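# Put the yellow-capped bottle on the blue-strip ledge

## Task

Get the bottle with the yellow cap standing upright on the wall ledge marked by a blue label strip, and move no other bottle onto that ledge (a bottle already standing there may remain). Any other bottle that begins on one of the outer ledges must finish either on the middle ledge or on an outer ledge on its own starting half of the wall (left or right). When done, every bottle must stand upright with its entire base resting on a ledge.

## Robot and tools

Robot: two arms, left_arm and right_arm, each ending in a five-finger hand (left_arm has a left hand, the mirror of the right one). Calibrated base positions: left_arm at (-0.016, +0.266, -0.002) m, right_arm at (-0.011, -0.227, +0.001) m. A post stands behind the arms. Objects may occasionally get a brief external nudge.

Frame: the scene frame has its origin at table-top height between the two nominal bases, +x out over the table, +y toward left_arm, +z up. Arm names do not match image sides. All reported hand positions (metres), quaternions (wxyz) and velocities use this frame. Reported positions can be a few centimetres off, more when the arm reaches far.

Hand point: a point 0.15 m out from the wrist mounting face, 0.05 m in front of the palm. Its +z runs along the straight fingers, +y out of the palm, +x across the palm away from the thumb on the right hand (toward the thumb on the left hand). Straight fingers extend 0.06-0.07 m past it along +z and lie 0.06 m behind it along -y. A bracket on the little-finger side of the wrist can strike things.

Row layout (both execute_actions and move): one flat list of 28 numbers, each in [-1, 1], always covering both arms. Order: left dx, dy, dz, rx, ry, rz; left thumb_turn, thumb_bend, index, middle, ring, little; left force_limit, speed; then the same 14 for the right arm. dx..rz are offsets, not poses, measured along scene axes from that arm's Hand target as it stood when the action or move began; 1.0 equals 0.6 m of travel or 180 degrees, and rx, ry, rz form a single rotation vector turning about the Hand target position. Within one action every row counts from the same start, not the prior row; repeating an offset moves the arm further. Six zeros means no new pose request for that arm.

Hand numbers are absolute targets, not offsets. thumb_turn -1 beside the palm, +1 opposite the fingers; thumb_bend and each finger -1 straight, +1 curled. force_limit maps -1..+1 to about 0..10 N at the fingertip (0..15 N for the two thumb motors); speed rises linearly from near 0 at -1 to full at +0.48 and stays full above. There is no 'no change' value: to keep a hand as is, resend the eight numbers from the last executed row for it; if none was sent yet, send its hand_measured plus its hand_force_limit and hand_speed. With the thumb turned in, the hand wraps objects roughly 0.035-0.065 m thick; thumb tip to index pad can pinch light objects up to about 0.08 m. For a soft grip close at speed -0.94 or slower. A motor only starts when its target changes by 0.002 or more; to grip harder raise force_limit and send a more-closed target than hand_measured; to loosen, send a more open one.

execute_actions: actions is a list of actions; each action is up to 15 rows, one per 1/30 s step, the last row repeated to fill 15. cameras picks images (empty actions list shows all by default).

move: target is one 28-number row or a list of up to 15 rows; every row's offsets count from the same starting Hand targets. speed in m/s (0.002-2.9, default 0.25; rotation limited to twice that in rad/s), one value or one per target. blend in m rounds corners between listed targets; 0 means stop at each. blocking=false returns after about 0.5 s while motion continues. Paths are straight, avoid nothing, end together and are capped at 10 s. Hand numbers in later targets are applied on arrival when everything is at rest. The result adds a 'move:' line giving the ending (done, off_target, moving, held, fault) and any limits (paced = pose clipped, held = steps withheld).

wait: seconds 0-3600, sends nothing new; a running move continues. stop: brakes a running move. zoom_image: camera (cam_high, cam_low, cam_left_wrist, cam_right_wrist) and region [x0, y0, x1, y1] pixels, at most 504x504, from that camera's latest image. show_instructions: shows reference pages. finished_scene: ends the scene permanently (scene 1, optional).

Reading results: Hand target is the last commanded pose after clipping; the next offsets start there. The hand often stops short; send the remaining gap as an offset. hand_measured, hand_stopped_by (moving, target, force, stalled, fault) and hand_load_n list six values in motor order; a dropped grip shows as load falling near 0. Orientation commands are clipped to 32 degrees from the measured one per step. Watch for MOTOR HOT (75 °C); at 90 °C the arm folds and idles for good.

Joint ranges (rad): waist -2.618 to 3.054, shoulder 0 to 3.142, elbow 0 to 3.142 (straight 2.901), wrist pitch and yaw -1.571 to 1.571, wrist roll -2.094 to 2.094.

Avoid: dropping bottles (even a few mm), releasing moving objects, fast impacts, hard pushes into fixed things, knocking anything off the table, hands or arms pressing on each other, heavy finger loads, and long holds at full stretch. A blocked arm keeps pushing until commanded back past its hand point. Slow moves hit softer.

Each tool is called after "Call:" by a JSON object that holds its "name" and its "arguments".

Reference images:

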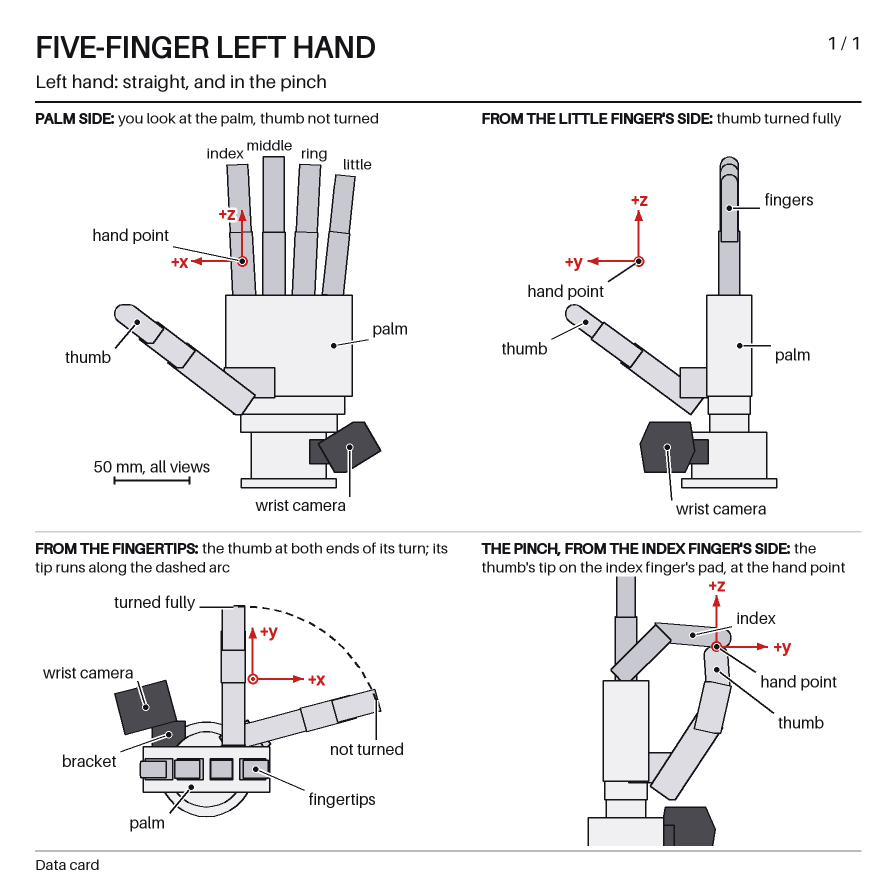

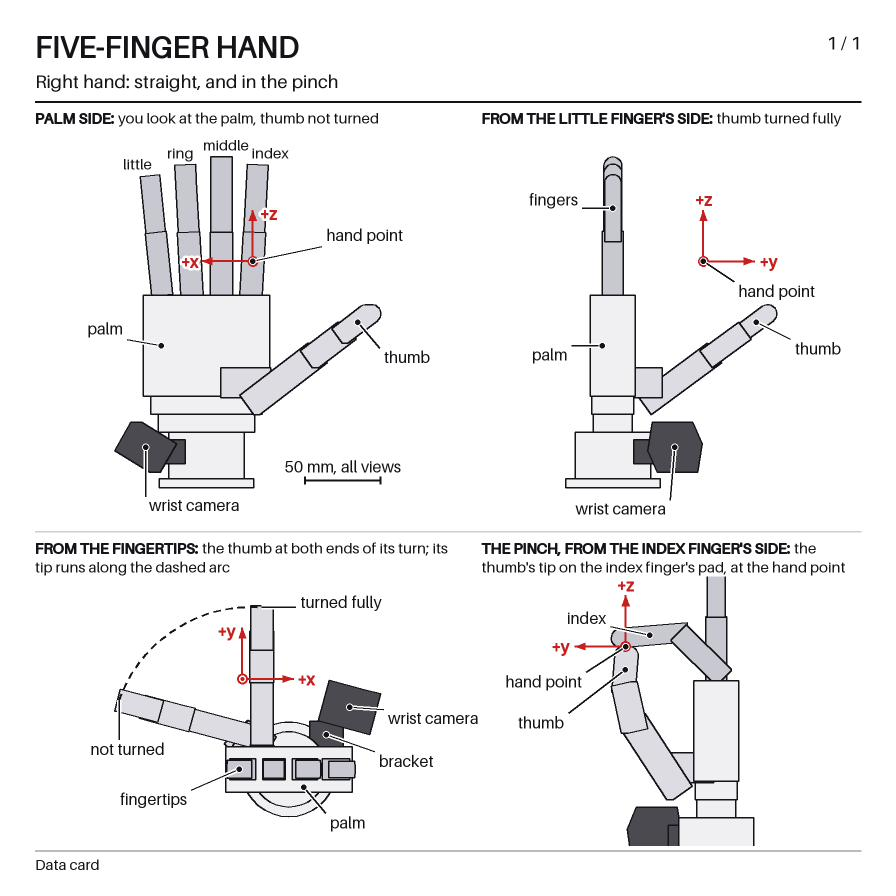

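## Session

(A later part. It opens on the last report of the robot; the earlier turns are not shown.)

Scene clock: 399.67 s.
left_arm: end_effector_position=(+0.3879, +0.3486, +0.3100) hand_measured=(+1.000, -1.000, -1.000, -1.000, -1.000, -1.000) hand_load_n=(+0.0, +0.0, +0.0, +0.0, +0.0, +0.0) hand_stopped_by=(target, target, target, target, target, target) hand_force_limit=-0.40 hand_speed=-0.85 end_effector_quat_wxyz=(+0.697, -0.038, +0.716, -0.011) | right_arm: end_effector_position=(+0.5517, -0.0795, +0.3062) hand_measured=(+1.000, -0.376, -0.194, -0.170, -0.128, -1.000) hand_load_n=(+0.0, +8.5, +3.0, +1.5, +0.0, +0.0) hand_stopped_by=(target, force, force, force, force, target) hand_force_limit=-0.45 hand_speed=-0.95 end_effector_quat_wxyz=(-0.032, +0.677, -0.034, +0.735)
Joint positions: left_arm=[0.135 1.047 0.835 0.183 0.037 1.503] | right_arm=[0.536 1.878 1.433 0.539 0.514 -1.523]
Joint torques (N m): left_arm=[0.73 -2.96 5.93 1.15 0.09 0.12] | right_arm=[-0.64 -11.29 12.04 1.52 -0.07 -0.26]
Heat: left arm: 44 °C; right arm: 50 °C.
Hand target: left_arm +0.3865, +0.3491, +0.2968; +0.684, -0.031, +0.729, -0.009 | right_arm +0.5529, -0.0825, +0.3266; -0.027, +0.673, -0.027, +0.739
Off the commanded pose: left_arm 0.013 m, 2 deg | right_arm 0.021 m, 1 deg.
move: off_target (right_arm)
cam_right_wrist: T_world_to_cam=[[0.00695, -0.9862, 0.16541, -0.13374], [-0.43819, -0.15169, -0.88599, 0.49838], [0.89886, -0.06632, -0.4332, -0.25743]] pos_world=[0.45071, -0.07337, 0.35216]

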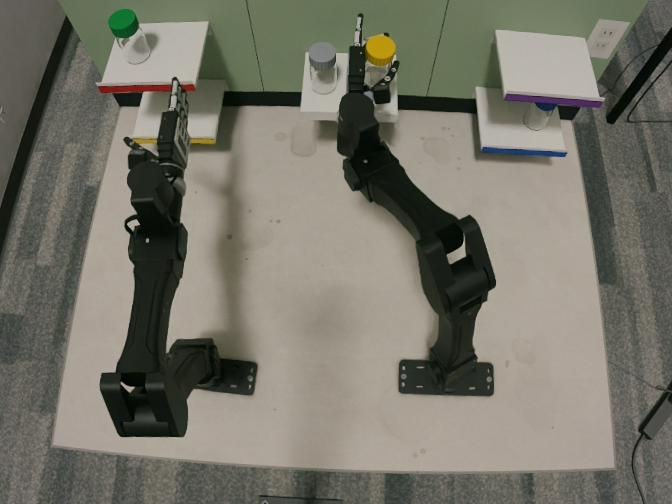

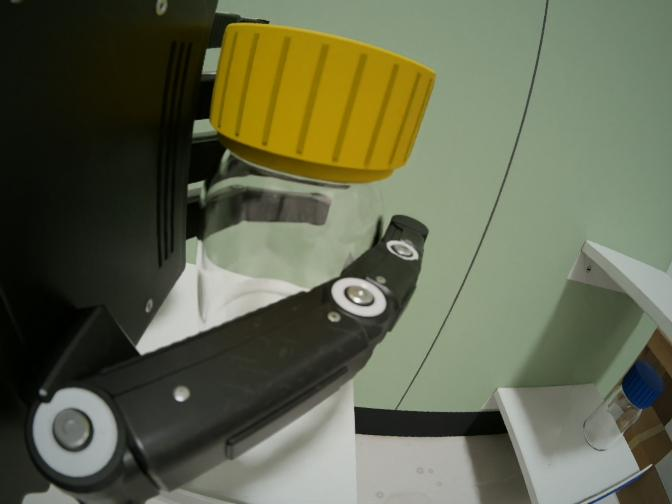

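Call:
{"name": "move", "arguments": {"target": [[0,0,0,0,0,0, 1,-1,-1,-1,-1,-1,-0.4,-0.85,-0.25,0.0,-0.03,0.0,0.02,0,1,-0.372,0.25,0.25,0.2,-1,-0.45,-0.95],[0,0,0,0,0,0, 1,-1,-1,-1,-1,-1,-0.4,-0.85,-0.27,-0.455,-0.1,0.0,0.02,0,1,-0.372,0.25,0.25,0.2,-1,-0.45,-0.95]], "speed": 0.12, "blend": 0.03, "cameras": ["cam_high","cam_right_wrist"]}}

Call:
{"name": "zoom_image", "arguments": {"camera": "cam_high", "region": [480, 80, 580, 200]}}

Scene clock: 407.83 s.
left_arm: end_effector_position=(+0.3879, +0.3486, +0.3100) hand_measured=(+1.000, -1.000, -1.000, -1.000, -1.000, -1.000) hand_load_n=(+0.0, +0.0, +0.0, +0.0, +0.0, +0.0) hand_stopped_by=(target, target, target, target, target, target) hand_force_limit=-0.40 hand_speed=-0.85 end_effector_quat_wxyz=(+0.697, -0.038, +0.716, -0.011) | right_arm: end_effector_position=(+0.3925, -0.3521, +0.2770) hand_measured=(+1.000, -0.376, -0.194, -0.170, -0.128, -1.000) hand_load_n=(+0.0, +8.5, +2.5, +2.0, +0.0, +0.0) hand_stopped_by=(target, force, force, force, force, target) hand_force_limit=-0.45 hand_speed=-0.95 end_effector_quat_wxyz=(-0.029, +0.695, -0.025, +0.718)
Joint positions: left_arm=[0.135 1.047 0.835 0.183 0.037 1.503] | right_arm=[-0.295 1.09 0.651 0.473 -0.326 -1.483]
Joint torques (N m): left_arm=[0.79 -2.92 5.93 1.15 0.08 0.14] | right_arm=[-0.88 -2.69 5.2 2.42 -0.04 -0.03]
Heat: left arm: 44 °C; right arm: 48 °C.
Hand target: left_arm +0.3865, +0.3491, +0.2968; +0.684, -0.031, +0.729, -0.009 | right_arm +0.3909, -0.3554, +0.2668; -0.026, +0.696, -0.028, +0.717
Off the commanded pose: left_arm 0.013 m, 2 deg | right_arm 0.011 m, 0 deg.
move: off_target (right_arm)
cam_right_wrist: T_world_to_cam=[[0.02589, -0.98301, 0.1817, -0.40755], [-0.47974, -0.17168, -0.86045, 0.36356], [0.87703, -0.06489, -0.47603, -0.12416]] pos_world=[0.29385, -0.34626, 0.32777]

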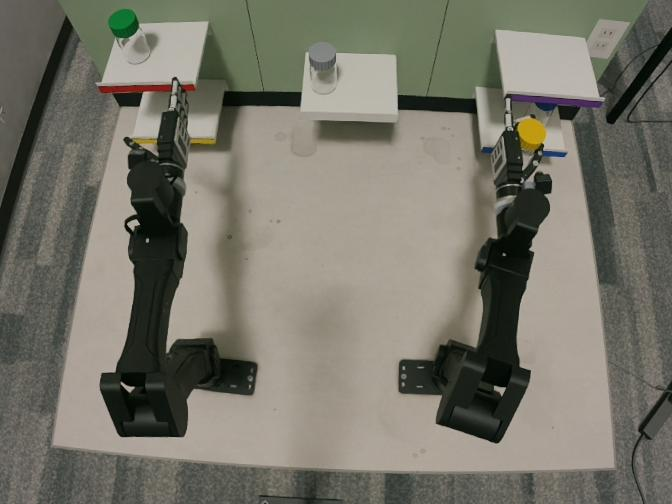

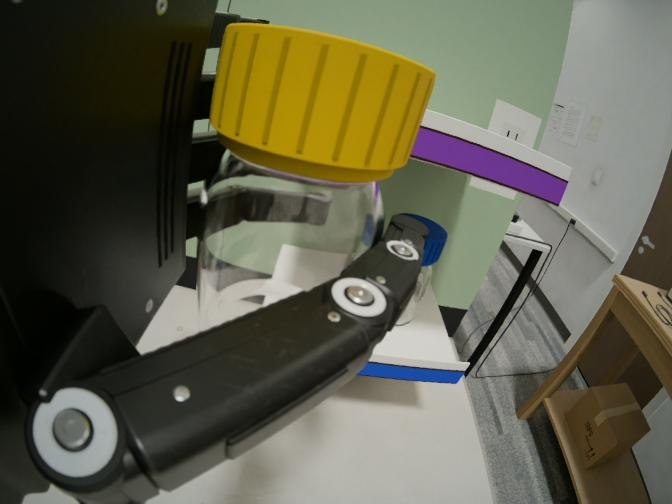

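Scaled by 4.200 from the camera's image (finer frame: 960x720).

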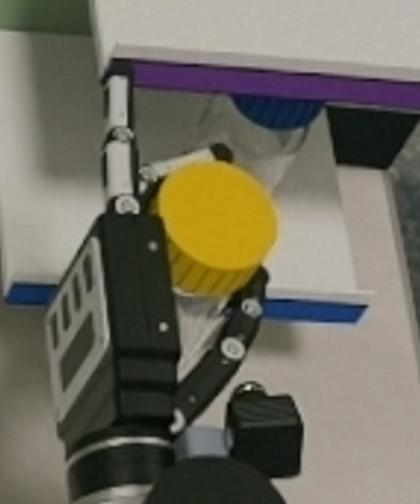

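Call:
{"name": "move", "arguments": {"target": [[0,0,0,0,0,0, 1,-1,-1,-1,-1,-1,-0.4,-0.85,0.0,-0.02,-0.13,-0.009,0.009,0,1,-0.372,0.25,0.25,0.2,-1,-0.45,-0.95]], "speed": 0.08, "cameras": ["cam_high","cam_right_wrist"]}}

Call:
{"name": "zoom_image", "arguments": {"camera": "cam_high", "region": [480, 80, 580, 200]}}

Scene clock: 418.57 s.
left_arm: end_effector_position=(+0.3879, +0.3486, +0.3100) hand_measured=(+1.000, -1.000, -1.000, -1.000, -1.000, -1.000) hand_load_n=(+0.0, +0.0, +0.0, +0.0, +0.0, +0.0) hand_stopped_by=(target, target, target, target, target, target) hand_force_limit=-0.40 hand_speed=-0.85 end_effector_quat_wxyz=(+0.697, -0.038, +0.716, -0.011) | right_arm: end_effector_position=(+0.3911, -0.3654, +0.1769) hand_measured=(+1.000, -0.376, -0.194, -0.170, -0.128, -1.000) hand_load_n=(+0.0, +8.5, +2.5, +2.0, +0.0, +0.0) hand_stopped_by=(target, force, force, force, force, target) hand_force_limit=-0.45 hand_speed=-0.95 end_effector_quat_wxyz=(-0.031, +0.731, -0.038, +0.681)
Joint positions: left_arm=[0.135 1.047 0.835 0.183 0.037 1.503] | right_arm=[-0.34 1.27 0.448 0.747 -0.358 -1.5]
Joint torques (N m): left_arm=[0.75 -2.81 5.94 1.15 0.09 0.15] | right_arm=[-0.88 -3.22 4.37 3.21 -0.08 -0.25]
Heat: left arm: 44 °C; right arm: 49 °C.
Hand target: left_arm +0.3865, +0.3491, +0.2968; +0.684, -0.031, +0.729, -0.009 | right_arm +0.3909, -0.3674, +0.1887; -0.016, +0.706, -0.018, +0.708
Off the commanded pose: left_arm 0.013 m, 2 deg | right_arm 0.012 m, 5 deg.
move: off_target (right_arm)
cam_right_wrist: T_world_to_cam=[[0.03162, -0.98693, 0.15802, -0.40186], [-0.56828, -0.14781, -0.80945, 0.30885], [0.82223, -0.06421, -0.56553, -0.13399]] pos_world=[0.29839, -0.35956, 0.23772]

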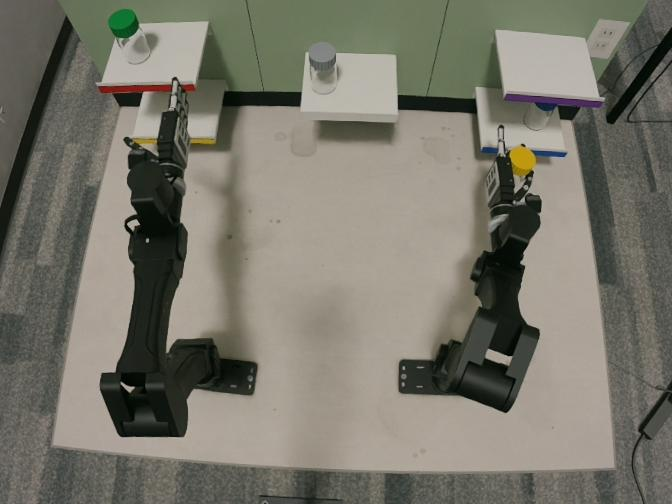

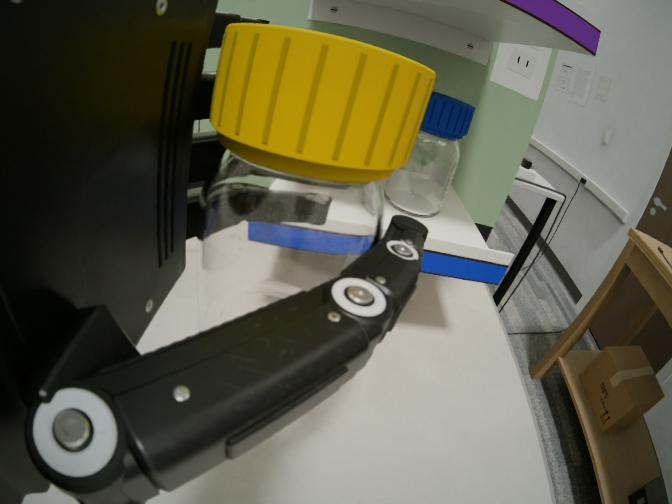

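Scaled by 4.200 from the camera's image (finer frame: 960x720).

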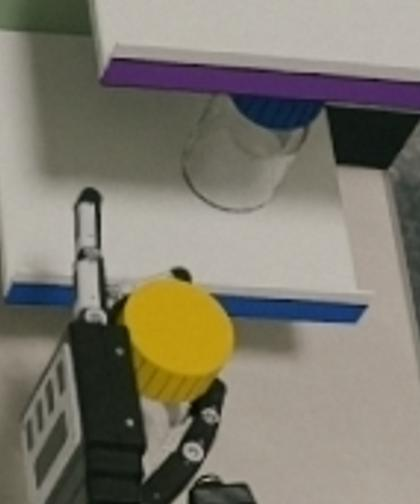

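Call:
{"name": "move", "arguments": {"target": [[0,0,0,0,0,0, 1,-1,-1,-1,-1,-1,-0.4,-0.85,0.03,0.0,0.035,-0.015,-0.022,0,1,-0.372,0.25,0.25,0.2,-1,-0.45,-0.95]], "speed": 0.08, "cameras": ["cam_high","cam_right_wrist"]}}

Call:
{"name": "zoom_image", "arguments": {"camera": "cam_high", "region": [480, 80, 580, 200]}}

Scene clock: 423.30 s.
left_arm: end_effector_position=(+0.3879, +0.3486, +0.3100) hand_measured=(+1.000, -1.000, -1.000, -1.000, -1.000, -1.000) hand_load_n=(+0.0, +0.0, +0.0, +0.0, +0.0, +0.0) hand_stopped_by=(target, target, target, target, target, target) hand_force_limit=-0.40 hand_speed=-0.85 end_effector_quat_wxyz=(+0.697, -0.038, +0.716, -0.011) | right_arm: end_effector_position=(+0.4008, -0.3674, +0.1783) hand_measured=(+1.000, -0.376, -0.194, -0.170, -0.128, -1.000) hand_load_n=(+0.0, +8.5, +2.5, +1.5, +0.0, +0.0) hand_stopped_by=(target, force, force, force, force, target) hand_force_limit=-0.45 hand_speed=-0.95 end_effector_quat_wxyz=(-0.019, +0.720, -0.027, +0.693)
Joint positions: left_arm=[0.135 1.047 0.835 0.183 0.037 1.503] | right_arm=[-0.329 1.34 0.448 0.852 -0.346 -1.519]
Joint torques (N m): left_arm=[0.73 -2.86 5.93 1.16 0.09 0.13] | right_arm=[0.73 -3.54 7.73 3.22 0.08 -0.27]
Heat: left arm: 43 °C; right arm: 50 °C.
Hand target: left_arm +0.3865, +0.3491, +0.2968; +0.684, -0.031, +0.729, -0.009 | right_arm +0.4089, -0.3674, +0.2097; +0.000, +0.681, -0.001, +0.732
Off the commanded pose: left_arm 0.013 m, 2 deg | right_arm 0.032 m, 7 deg.
move: off_target (right_arm)
cam_right_wrist: T_world_to_cam=[[0.02529, -0.9814, 0.1903, -0.40552], [-0.54124, -0.17349, -0.82278, 0.2972], [0.84049, -0.08219, -0.53556, -0.16054]] pos_world=[0.30604, -0.35961, 0.23573]

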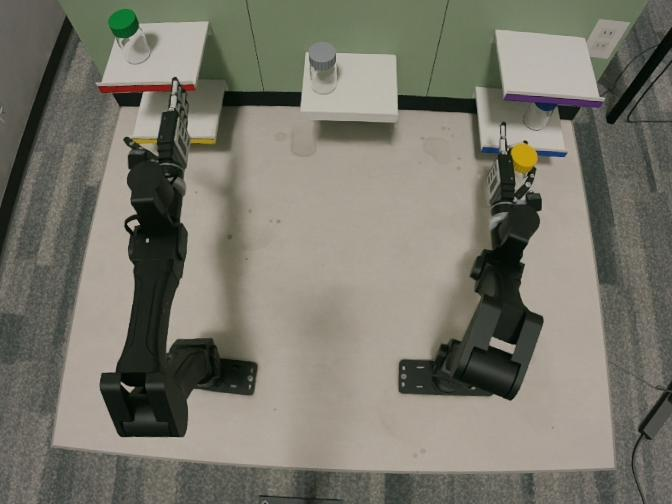

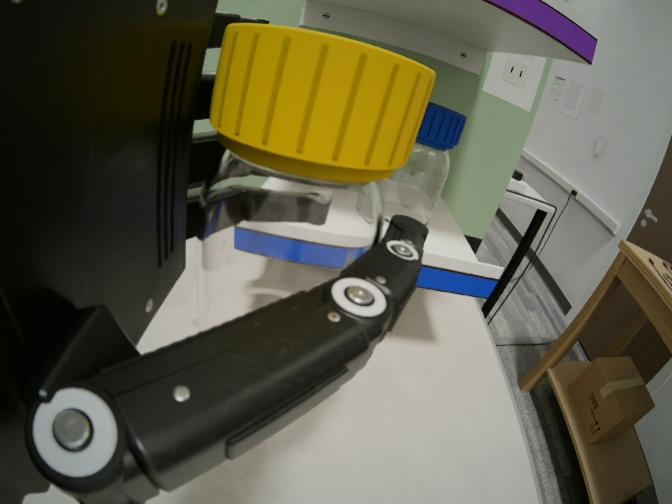

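Scaled by 4.200 from the camera's image (finer frame: 960x720).

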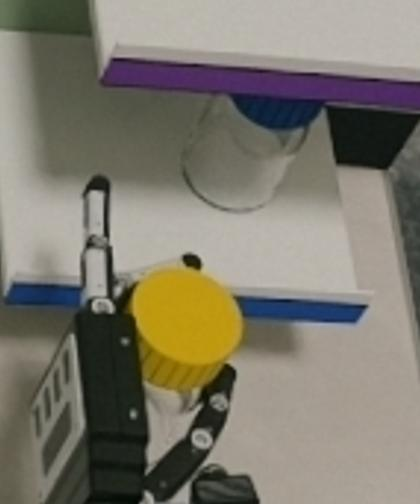

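Call:
{"name": "move", "arguments": {"target": [[0,0,0,0,0,0, 1,-1,-1,-1,-1,-1,-0.4,-0.85,0.0,0.0,0.03,-0.004,0.002,0,1,-0.372,0.25,0.25,0.2,-1,-0.45,-0.95]], "speed": 0.08, "cameras": ["cam_high","cam_right_wrist"]}}

Call:
{"name": "zoom_image", "arguments": {"camera": "cam_high", "region": [480, 80, 580, 200]}}

Scene clock: 426.07 s.
left_arm: end_effector_position=(+0.3879, +0.3486, +0.3100) hand_measured=(+1.000, -1.000, -1.000, -1.000, -1.000, -1.000) hand_load_n=(+0.5, +0.0, +0.0, +0.0, +0.0, +0.0) hand_stopped_by=(target, target, target, target, target, target) hand_force_limit=-0.40 hand_speed=-0.85 end_effector_quat_wxyz=(+0.697, -0.038, +0.716, -0.011) | right_arm: end_effector_position=(+0.4013, -0.3684, +0.1979) hand_measured=(+1.000, -0.376, -0.194, -0.170, -0.128, -1.000) hand_load_n=(+0.0, +8.5, +3.0, +1.5, +0.0, +0.0) hand_stopped_by=(target, force, force, force, force, target) hand_force_limit=-0.45 hand_speed=-0.95 end_effector_quat_wxyz=(-0.009, +0.706, -0.017, +0.708)
Joint positions: left_arm=[0.135 1.047 0.835 0.183 0.037 1.503] | right_arm=[-0.329 1.311 0.462 0.852 -0.345 -1.533]
Joint torques (N m): left_arm=[0.73 -2.86 5.83 1.16 0.09 0.13] | right_arm=[0.87 -5.27 10.91 2.21 0.06 -0.26]
Heat: left arm: 43 °C; right arm: 50 °C.
Hand target: left_arm +0.3865, +0.3491, +0.2968; +0.684, -0.031, +0.729, -0.009 | right_arm +0.4089, -0.3674, +0.2278; +0.004, +0.683, +0.004, +0.730
Off the commanded pose: left_arm 0.013 m, 2 deg | right_arm 0.031 m, 5 deg.
move: off_target (right_arm)
cam_right_wrist: T_world_to_cam=[[0.01582, -0.97552, 0.21934, -0.40999], [-0.50804, -0.19679, -0.83855, 0.29466], [0.86118, -0.09817, -0.49872, -0.17198]] pos_world=[0.3043, -0.35885, 0.25125]

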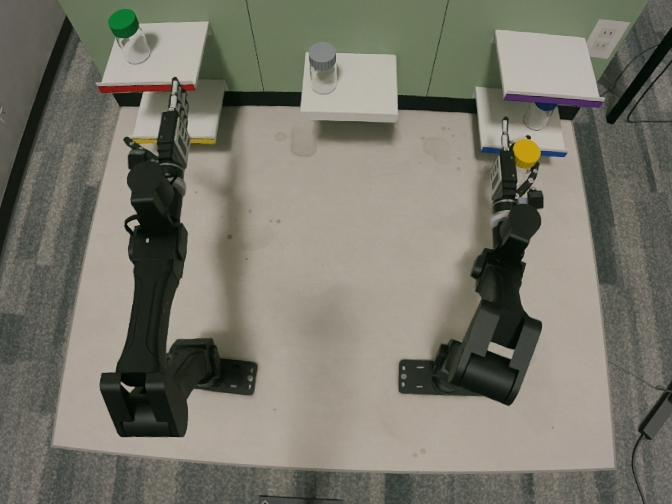

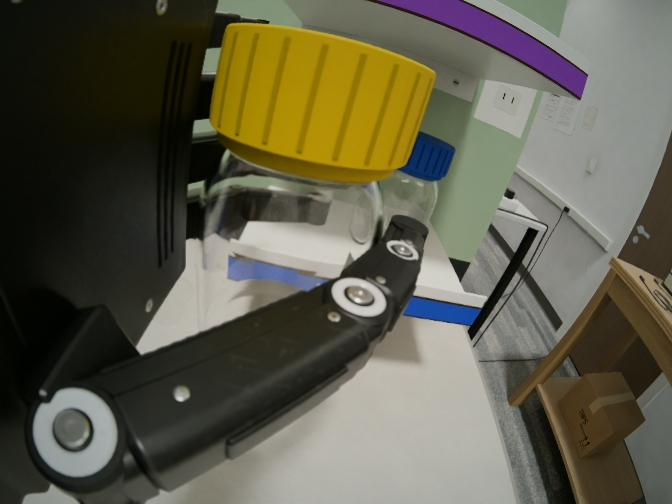

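Scaled by 4.200 from the camera's image (finer frame: 960x720).

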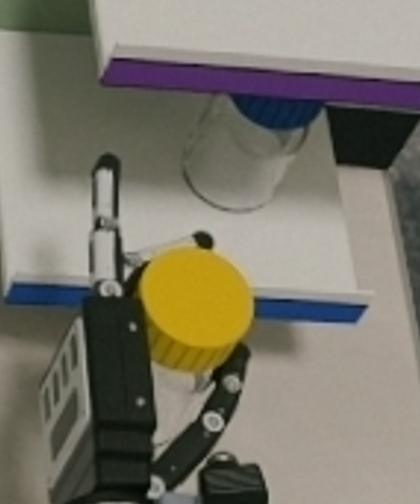

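Call:
{"name": "move", "arguments": {"target": [[0,0,0,0,0,0, 1,-1,-1,-1,-1,-1,-0.4,-0.85,0.08,0.002,-0.02,0.003,0.0,0,1,-0.372,0.25,0.25,0.2,-1,-0.45,-0.95]], "speed": 0.06, "cameras": ["cam_high","cam_right_wrist"]}}

Call:
{"name": "zoom_image", "arguments": {"camera": "cam_high", "region": [480, 80, 580, 200]}}

Scene clock: 430.67 s.
left_arm: end_effector_position=(+0.3879, +0.3486, +0.3100) hand_measured=(+1.000, -1.000, -1.000, -1.000, -1.000, -1.000) hand_load_n=(+0.0, +0.0, +0.0, +0.0, +0.0, +0.0) hand_stopped_by=(target, target, target, target, target, target) hand_force_limit=-0.40 hand_speed=-0.85 end_effector_quat_wxyz=(+0.697, -0.038, +0.716, -0.011) | right_arm: end_effector_position=(+0.4408, -0.3648, +0.1746) hand_measured=(+1.000, -0.376, -0.194, -0.170, -0.128, -1.000) hand_load_n=(+0.0, +8.5, +2.5, +1.5, +0.0, +0.0) hand_stopped_by=(target, force, force, force, force, target) hand_force_limit=-0.45 hand_speed=-0.95 end_effector_quat_wxyz=(-0.016, +0.728, -0.024, +0.685)
Joint positions: left_arm=[0.135 1.047 0.835 0.183 0.037 1.503] | right_arm=[-0.267 1.5 0.585 0.852 -0.285 -1.533]
Joint torques (N m): left_arm=[0.69 -2.88 5.86 1.16 0.09 0.14] | right_arm=[0.73 -4.64 10.65 3.13 0.06 -0.22]
Heat: left arm: 43 °C; right arm: 50 °C.
Hand target: left_arm +0.3865, +0.3491, +0.2968; +0.684, -0.031, +0.729, -0.009 | right_arm +0.4569, -0.3662, +0.2156; +0.001, +0.684, +0.000, +0.730
Off the commanded pose: left_arm 0.013 m, 2 deg | right_arm 0.044 m, 8 deg.
move: off_target (right_arm)
cam_right_wrist: T_world_to_cam=[[0.03127, -0.97952, 0.19892, -0.40664], [-0.55953, -0.18206, -0.80857, 0.31875], [0.82822, -0.08602, -0.55376, -0.18877]] pos_world=[0.34741, -0.35652, 0.23409]

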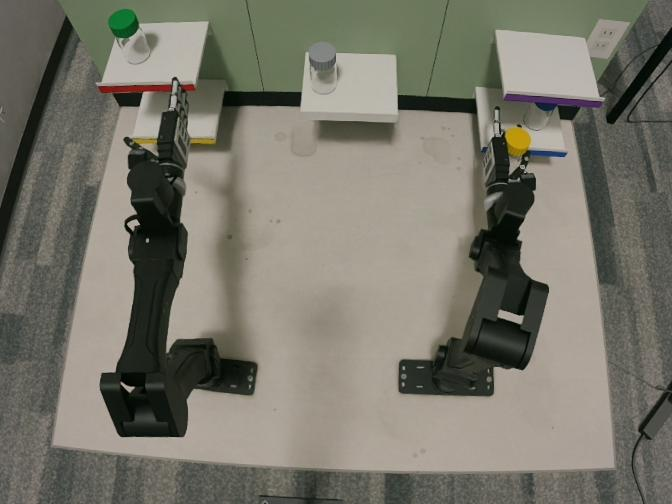

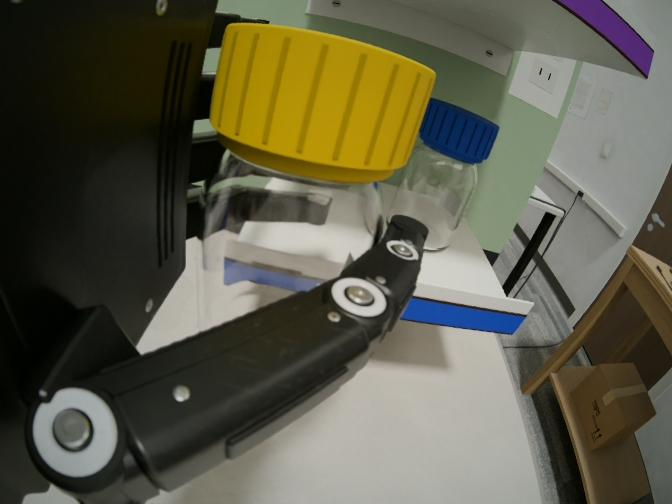

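Scaled by 4.200 from the camera's image (finer frame: 960x720).

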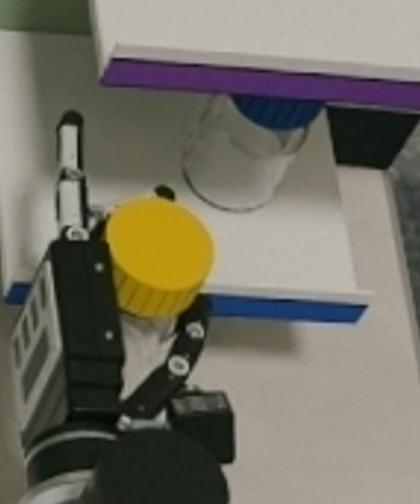

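Call:
{"name": "move", "arguments": {"target": [[0,0,0,0,0,0, 1,-1,-1,-1,-1,-1,-0.4,-0.85,0.0,0.0,0.035,-0.004,-0.012,0,1,-0.372,0.25,0.25,0.2,-1,-0.45,-0.95]], "speed": 0.08, "cameras": ["cam_high","cam_right_wrist"]}}

Call:
{"name": "zoom_image", "arguments": {"camera": "cam_high", "region": [480, 80, 580, 200]}}

Scene clock: 433.00 s.
left_arm: end_effector_position=(+0.3879, +0.3486, +0.3100) hand_measured=(+1.000, -1.000, -1.000, -1.000, -1.000, -1.000) hand_load_n=(+0.5, +0.0, +0.0, +0.0, +0.0, +0.0) hand_stopped_by=(target, target, target, target, target, target) hand_force_limit=-0.40 hand_speed=-0.85 end_effector_quat_wxyz=(+0.697, -0.038, +0.716, -0.011) | right_arm: end_effector_position=(+0.4443, -0.3661, +0.1832) hand_measured=(+1.000, -0.376, -0.194, -0.170, -0.128, -1.000) hand_load_n=(+0.0, +8.5, +2.5, +2.0, +0.5, +0.0) hand_stopped_by=(target, force, force, force, force, target) hand_force_limit=-0.45 hand_speed=-0.95 end_effector_quat_wxyz=(-0.014, +0.722, -0.022, +0.692)
Joint positions: left_arm=[0.135 1.047 0.835 0.183 0.037 1.503] | right_arm=[-0.267 1.5 0.603 0.852 -0.283 -1.533]
Joint torques (N m): left_arm=[0.79 -2.89 5.87 1.16 0.09 0.14] | right_arm=[0.75 -6.97 10.74 3.05 0.07 -0.23]
Heat: left arm: 43 °C; right arm: 50 °C.
Hand target: left_arm +0.3865, +0.3491, +0.2968; +0.684, -0.031, +0.729, -0.009 | right_arm +0.4569, -0.3662, +0.2367; +0.005, +0.670, +0.005, +0.743
Off the commanded pose: left_arm 0.013 m, 2 deg | right_arm 0.055 m, 9 deg.
move: off_target (right_arm)
cam_right_wrist: T_world_to_cam=[[0.02621, -0.97848, 0.20466, -0.40826], [-0.54556, -0.18555, -0.81727, 0.3216], [0.83766, -0.09023, -0.53868, -0.1954]] pos_world=[0.34983, -0.35743, 0.24113]

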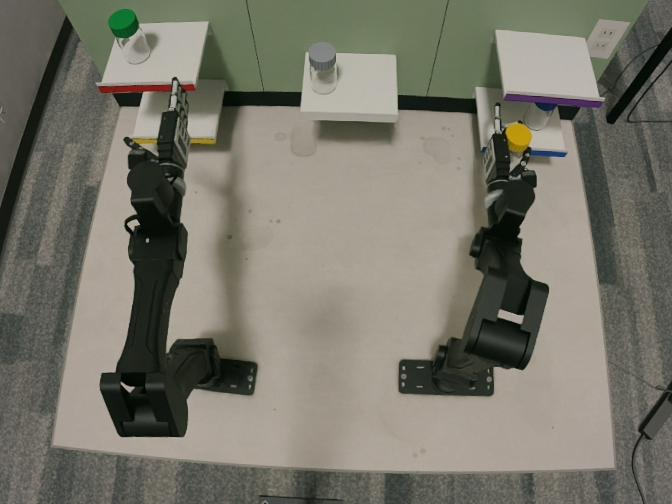

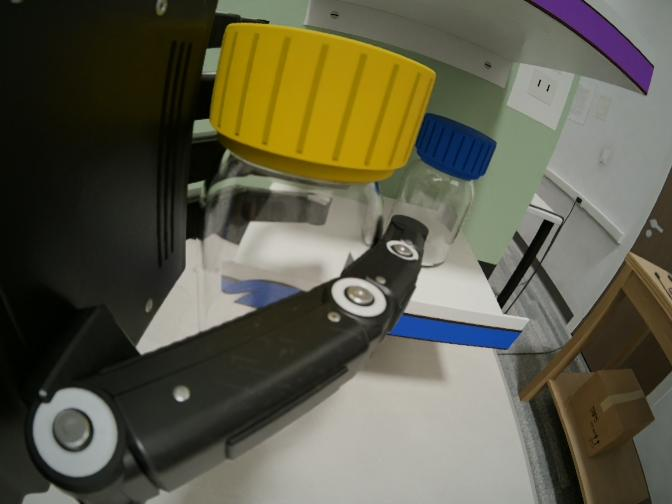

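Scaled by 4.200 from the camera's image (finer frame: 960x720).

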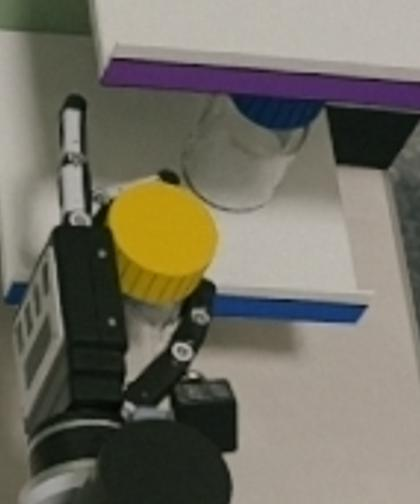

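Call:
{"name": "move", "arguments": {"target": [[0,0,0,0,0,0, 1,-1,-1,-1,-1,-1,-0.4,-0.85,0.0,0.0,0.03,0,0.008,0,1,-0.372,0.25,0.25,0.2,-1,-0.45,-0.95]], "speed": 0.08, "cameras": ["cam_high","cam_right_wrist"]}}

Call:
{"name": "zoom_image", "arguments": {"camera": "cam_high", "region": [480, 80, 580, 200]}}

Scene clock: 435.30 s.
left_arm: end_effector_position=(+0.3879, +0.3486, +0.3100) hand_measured=(+1.000, -1.000, -1.000, -1.000, -1.000, -1.000) hand_load_n=(+0.0, +0.0, +0.0, +0.0, +0.0, +0.0) hand_stopped_by=(target, target, target, target, target, target) hand_force_limit=-0.40 hand_speed=-0.85 end_effector_quat_wxyz=(+0.697, -0.038, +0.716, -0.011) | right_arm: end_effector_position=(+0.4503, -0.3655, +0.2230) hand_measured=(+1.000, -0.376, -0.194, -0.170, -0.128, -1.000) hand_load_n=(+0.0, +8.5, +2.5, +1.5, +0.0, +0.0) hand_stopped_by=(target, force, force, force, force, target) hand_force_limit=-0.45 hand_speed=-0.95 end_effector_quat_wxyz=(-0.010, +0.698, -0.009, +0.716)
Joint positions: left_arm=[0.135 1.047 0.835 0.183 0.037 1.503] | right_arm=[-0.267 1.456 0.66 0.822 -0.296 -1.537]
Joint torques (N m): left_arm=[0.69 -2.93 6 1.15 0.07 0.15] | right_arm=[0.75 -7.23 12.23 1.94 0.07 -0.27]
Heat: left arm: 43 °C; right arm: 50 °C.
Hand target: left_arm +0.3865, +0.3491, +0.2968; +0.684, -0.031, +0.729, -0.009 | right_arm +0.4569, -0.3662, +0.2547; +0.005, +0.679, +0.005, +0.734
Off the commanded pose: left_arm 0.013 m, 2 deg | right_arm 0.032 m, 4 deg.
move: off_target (right_arm)
cam_right_wrist: T_world_to_cam=[[0.0235, -0.97272, 0.2308, -0.41845], [-0.48672, -0.21279, -0.84724, 0.3277], [0.87324, -0.09243, -0.47844, -0.20924]] pos_world=[0.35204, -0.35664, 0.27411]

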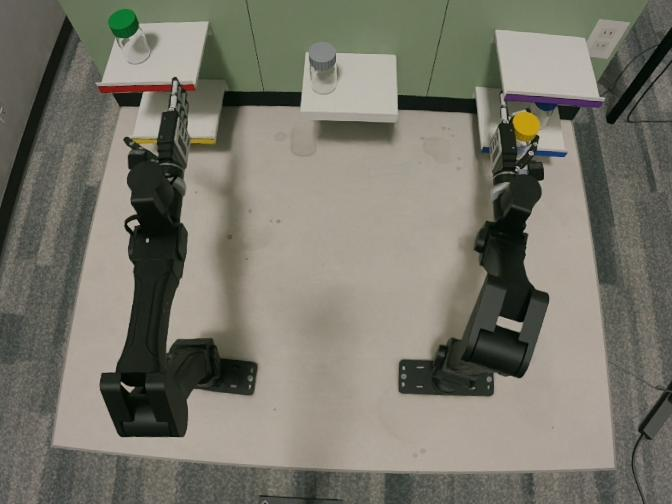

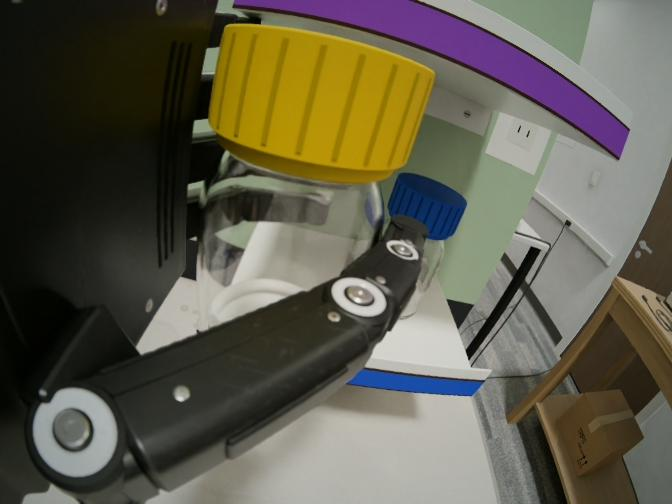

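Scaled by 4.200 from the camera's image (finer frame: 960x720).

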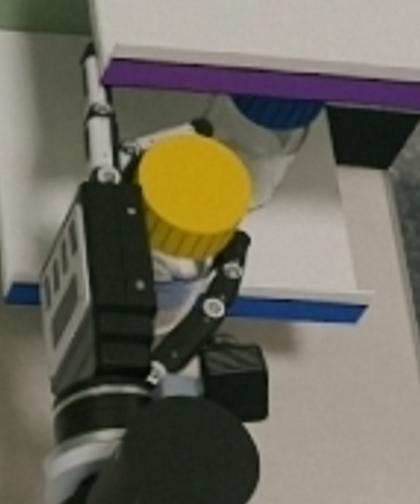

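Call:
{"name": "move", "arguments": {"target": [[0,0,0,0,0,0, 1,-1,-1,-1,-1,-1,-0.4,-0.85,0.0,0.0,-0.075,0.006,0.0,0,1,-0.372,0.25,0.25,0.2,-1,-0.45,-0.95]], "speed": 0.08, "cameras": ["cam_high","cam_right_wrist"]}}

Call:
{"name": "zoom_image", "arguments": {"camera": "cam_high", "region": [480, 80, 580, 200]}}

Scene clock: 439.30 s.
left_arm: end_effector_position=(+0.3879, +0.3486, +0.3100) hand_measured=(+1.000, -1.000, -1.000, -1.000, -1.000, -1.000) hand_load_n=(+0.0, +0.0, +0.0, +0.0, +0.0, +0.0) hand_stopped_by=(target, target, target, target, target, target) hand_force_limit=-0.40 hand_speed=-0.85 end_effector_quat_wxyz=(+0.697, -0.038, +0.716, -0.011) | right_arm: end_effector_position=(+0.4573, -0.3699, +0.2007) hand_measured=(+1.000, -0.376, -0.194, -0.170, -0.128, -1.000) hand_load_n=(+0.0, +8.5, +2.5, +1.5, +0.0, +0.0) hand_stopped_by=(target, force, force, force, force, target) hand_force_limit=-0.45 hand_speed=-0.95 end_effector_quat_wxyz=(-0.008, +0.704, -0.014, +0.710)
Joint positions: left_arm=[0.135 1.047 0.835 0.183 0.037 1.503] | right_arm=[-0.267 1.537 0.651 0.894 -0.285 -1.537]
Joint torques (N m): left_arm=[0.68 -2.92 5.9 1.15 0.08 0.12] | right_arm=[0.61 -4.97 4.18 3.24 0.06 -0.08]
Heat: left arm: 43 °C; right arm: 51 °C.
Hand target: left_arm +0.3865, +0.3491, +0.2968; +0.684, -0.031, +0.729, -0.009 | right_arm +0.4569, -0.3662, +0.2097; -0.001, +0.679, -0.002, +0.734
Off the commanded pose: left_arm 0.013 m, 2 deg | right_arm 0.010 m, 4 deg.
move: off_target (right_arm)
cam_right_wrist: T_world_to_cam=[[0.01698, -0.9742, 0.22506, -0.41416], [-0.50367, -0.20278, -0.83976, 0.32129], [0.86373, -0.09909, -0.49412, -0.22131]] pos_world=[0.36001, -0.36026, 0.25366]

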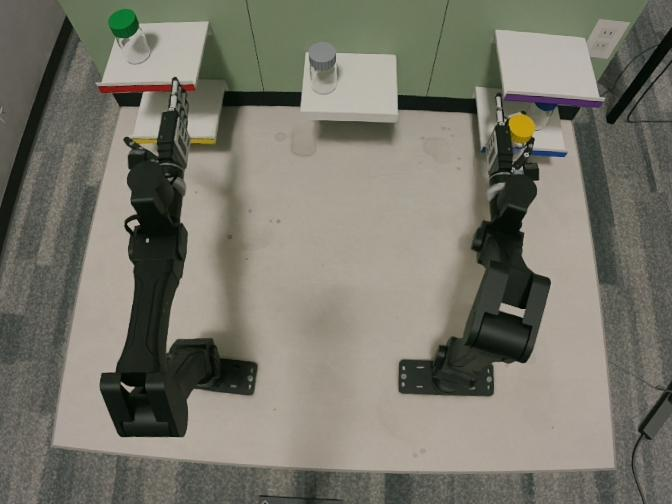

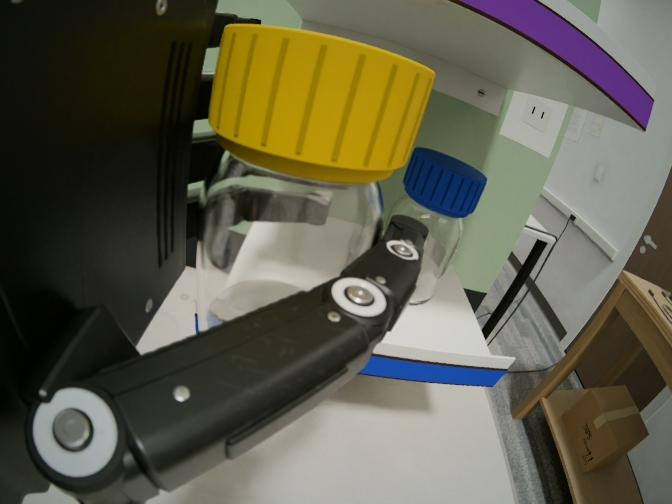

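Scaled by 4.200 from the camera's image (finer frame: 960x720).

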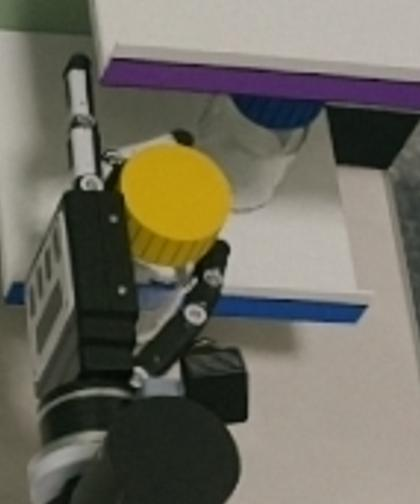

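Call:
{"name": "move", "arguments": {"target": [[0,0,0,0,0,0, 1,-1,-1,-1,-1,-1,-0.4,-0.85,0.07,0.005,0.038,0.002,0.0,0,1,-0.372,0.25,0.25,0.2,-1,-0.45,-0.95]], "speed": 0.07, "cameras": ["cam_high","cam_right_wrist"]}}

Call:
{"name": "zoom_image", "arguments": {"camera": "cam_high", "region": [480, 80, 580, 200]}}

Scene clock: 442.80 s.
left_arm: end_effector_position=(+0.3879, +0.3486, +0.3100) hand_measured=(+1.000, -1.000, -1.000, -1.000, -1.000, -1.000) hand_load_n=(+0.5, +0.0, -0.5, +0.0, +0.0, +0.0) hand_stopped_by=(target, target, target, target, target, target) hand_force_limit=-0.40 hand_speed=-0.85 end_effector_quat_wxyz=(+0.697, -0.038, +0.716, -0.011) | right_arm: end_effector_position=(+0.4899, -0.3623, +0.2189) hand_measured=(+1.000, -0.376, -0.194, -0.170, -0.128, -1.000) hand_load_n=(+0.0, +8.5, +2.5, +1.0, +0.0, +0.0) hand_stopped_by=(target, force, force, force, force, target) hand_force_limit=-0.45 hand_speed=-0.95 end_effector_quat_wxyz=(-0.009, +0.691, -0.007, +0.723)
Joint positions: left_arm=[0.135 1.047 0.835 0.183 0.037 1.503] | right_arm=[-0.222 1.624 0.775 0.895 -0.251 -1.537]
Joint torques (N m): left_arm=[0.72 -2.92 5.91 1.15 0.07 0.13] | right_arm=[0.62 -5.72 10.96 2.18 0.09 -0.05]
Heat: left arm: 43 °C; right arm: 51 °C.
Hand target: left_arm +0.3865, +0.3491, +0.2968; +0.684, -0.031, +0.729, -0.009 | right_arm +0.4989, -0.3633, +0.2325; -0.003, +0.679, -0.004, +0.734
Off the commanded pose: left_arm 0.013 m, 2 deg | right_arm 0.016 m, 2 deg.
move: off_target (right_arm)
cam_right_wrist: T_world_to_cam=[[0.01969, -0.97178, 0.23505, -0.41407], [-0.46922, -0.21658, -0.85611, 0.33627], [0.88286, -0.09344, -0.46025, -0.25455]] pos_world=[0.39067, -0.35334, 0.26806]

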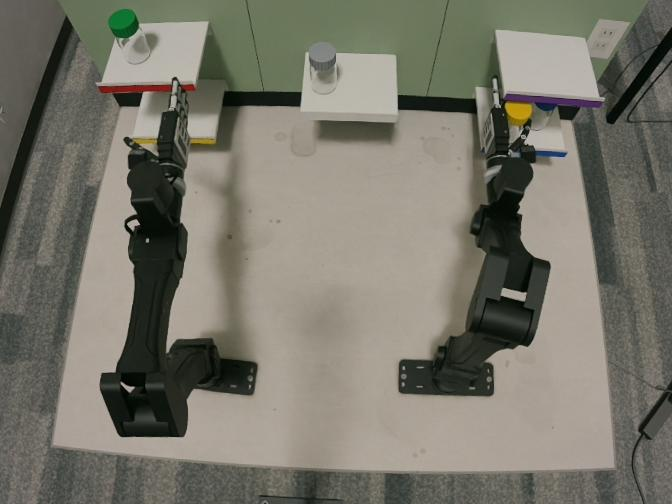

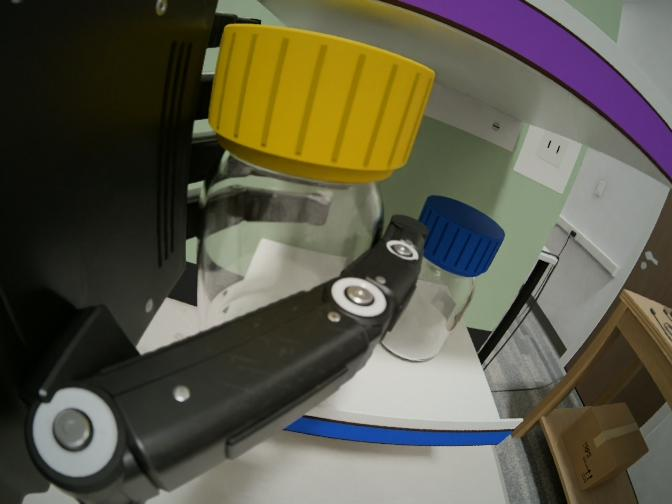

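Scaled by 4.200 from the camera's image (finer frame: 960x720).

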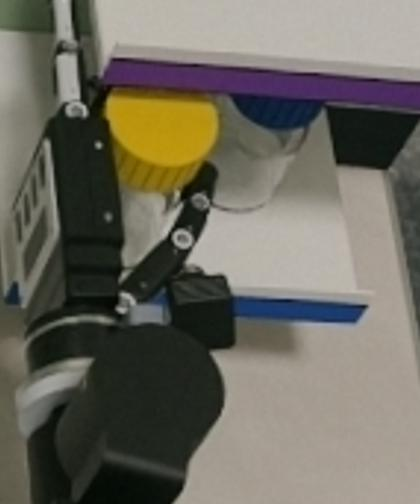

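Call:
{"name": "move", "arguments": {"target": [[0,0,0,0,0,0, 1,-1,-1,-1,-1,-1,-0.4,-0.85,0.0,-0.005,-0.055,0.002,0.008,0,1,-0.372,0.25,0.25,0.2,-1,-0.45,-0.95]], "speed": 0.07, "cameras": ["cam_high","cam_right_wrist"]}}

Call:
{"name": "zoom_image", "arguments": {"camera": "cam_high", "region": [480, 80, 580, 200]}}

Scene clock: 445.47 s.
left_arm: end_effector_position=(+0.3879, +0.3486, +0.3100) hand_measured=(+1.000, -1.000, -1.000, -1.000, -1.000, -1.000) hand_load_n=(+0.0, +0.0, +0.0, +0.0, +0.0, +0.0) hand_stopped_by=(target, target, target, target, target, target) hand_force_limit=-0.40 hand_speed=-0.85 end_effector_quat_wxyz=(+0.697, -0.038, +0.716, -0.011) | right_arm: end_effector_position=(+0.4947, -0.3661, +0.1843) hand_measured=(+1.000, -0.376, -0.194, -0.170, -0.128, -1.000) hand_load_n=(+0.0, +8.5, +2.5, +1.5, +0.0, +0.0) hand_stopped_by=(target, force, force, force, force, target) hand_force_limit=-0.45 hand_speed=-0.95 end_effector_quat_wxyz=(-0.010, +0.715, -0.017, +0.699)
Joint positions: left_arm=[0.135 1.047 0.835 0.183 0.037 1.503] | right_arm=[-0.222 1.693 0.775 0.895 -0.239 -1.537]
Joint torques (N m): left_arm=[0.75 -2.95 5.86 1.17 0.08 0.13] | right_arm=[-0.27 -6.09 6.63 3.05 0 -0.05]
Motor temperatures (°C): left_arm=[23 26 35 43 24 24] | right_arm=[23 26 34 51 22 26]
Heat: left arm: 43 °C; right arm: 51 °C.
Hand target: left_arm +0.3865, +0.3491, +0.2968; +0.684, -0.031, +0.729, -0.009 | right_arm +0.4989, -0.3663, +0.1994; -0.005, +0.688, -0.007, +0.726
Off the commanded pose: left_arm 0.013 m, 2 deg | right_arm 0.016 m, 4 deg.
move: off_target (right_arm)
cam_right_wrist: T_world_to_cam=[[0.02283, -0.97593, 0.21691, -0.40944], [-0.52802, -0.196, -0.8263, 0.33911], [0.84893, -0.09567, -0.51978, -0.24804]] pos_world=[0.39897, -0.35685, 0.24009]

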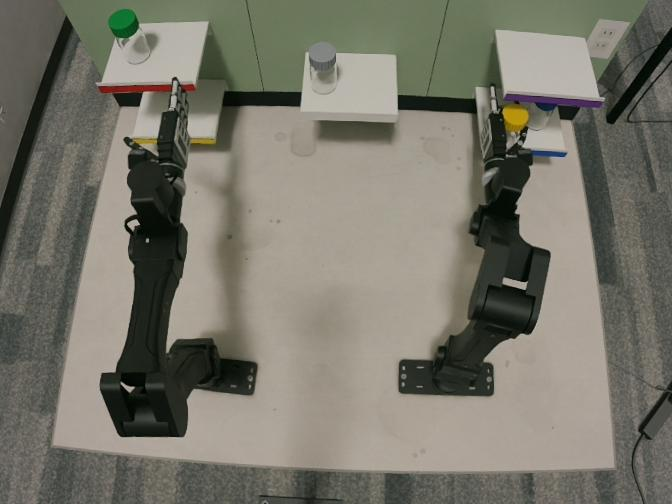

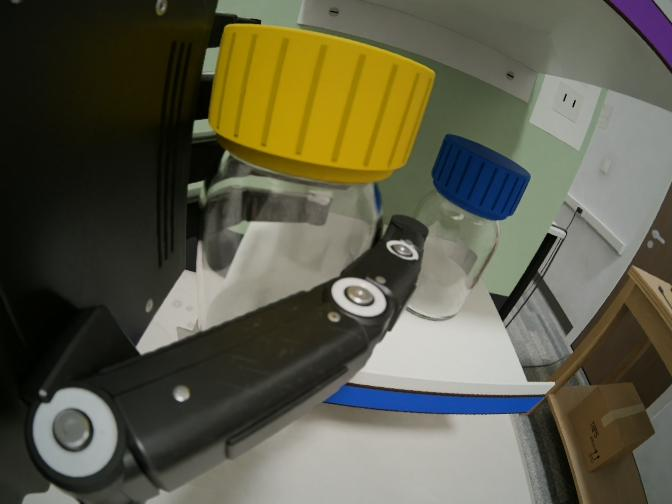

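Scaled by 4.200 from the camera's image (finer frame: 960x720).

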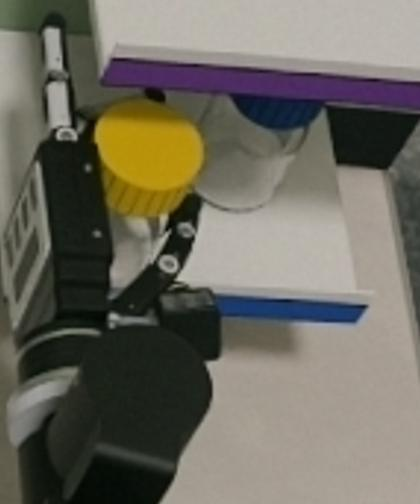

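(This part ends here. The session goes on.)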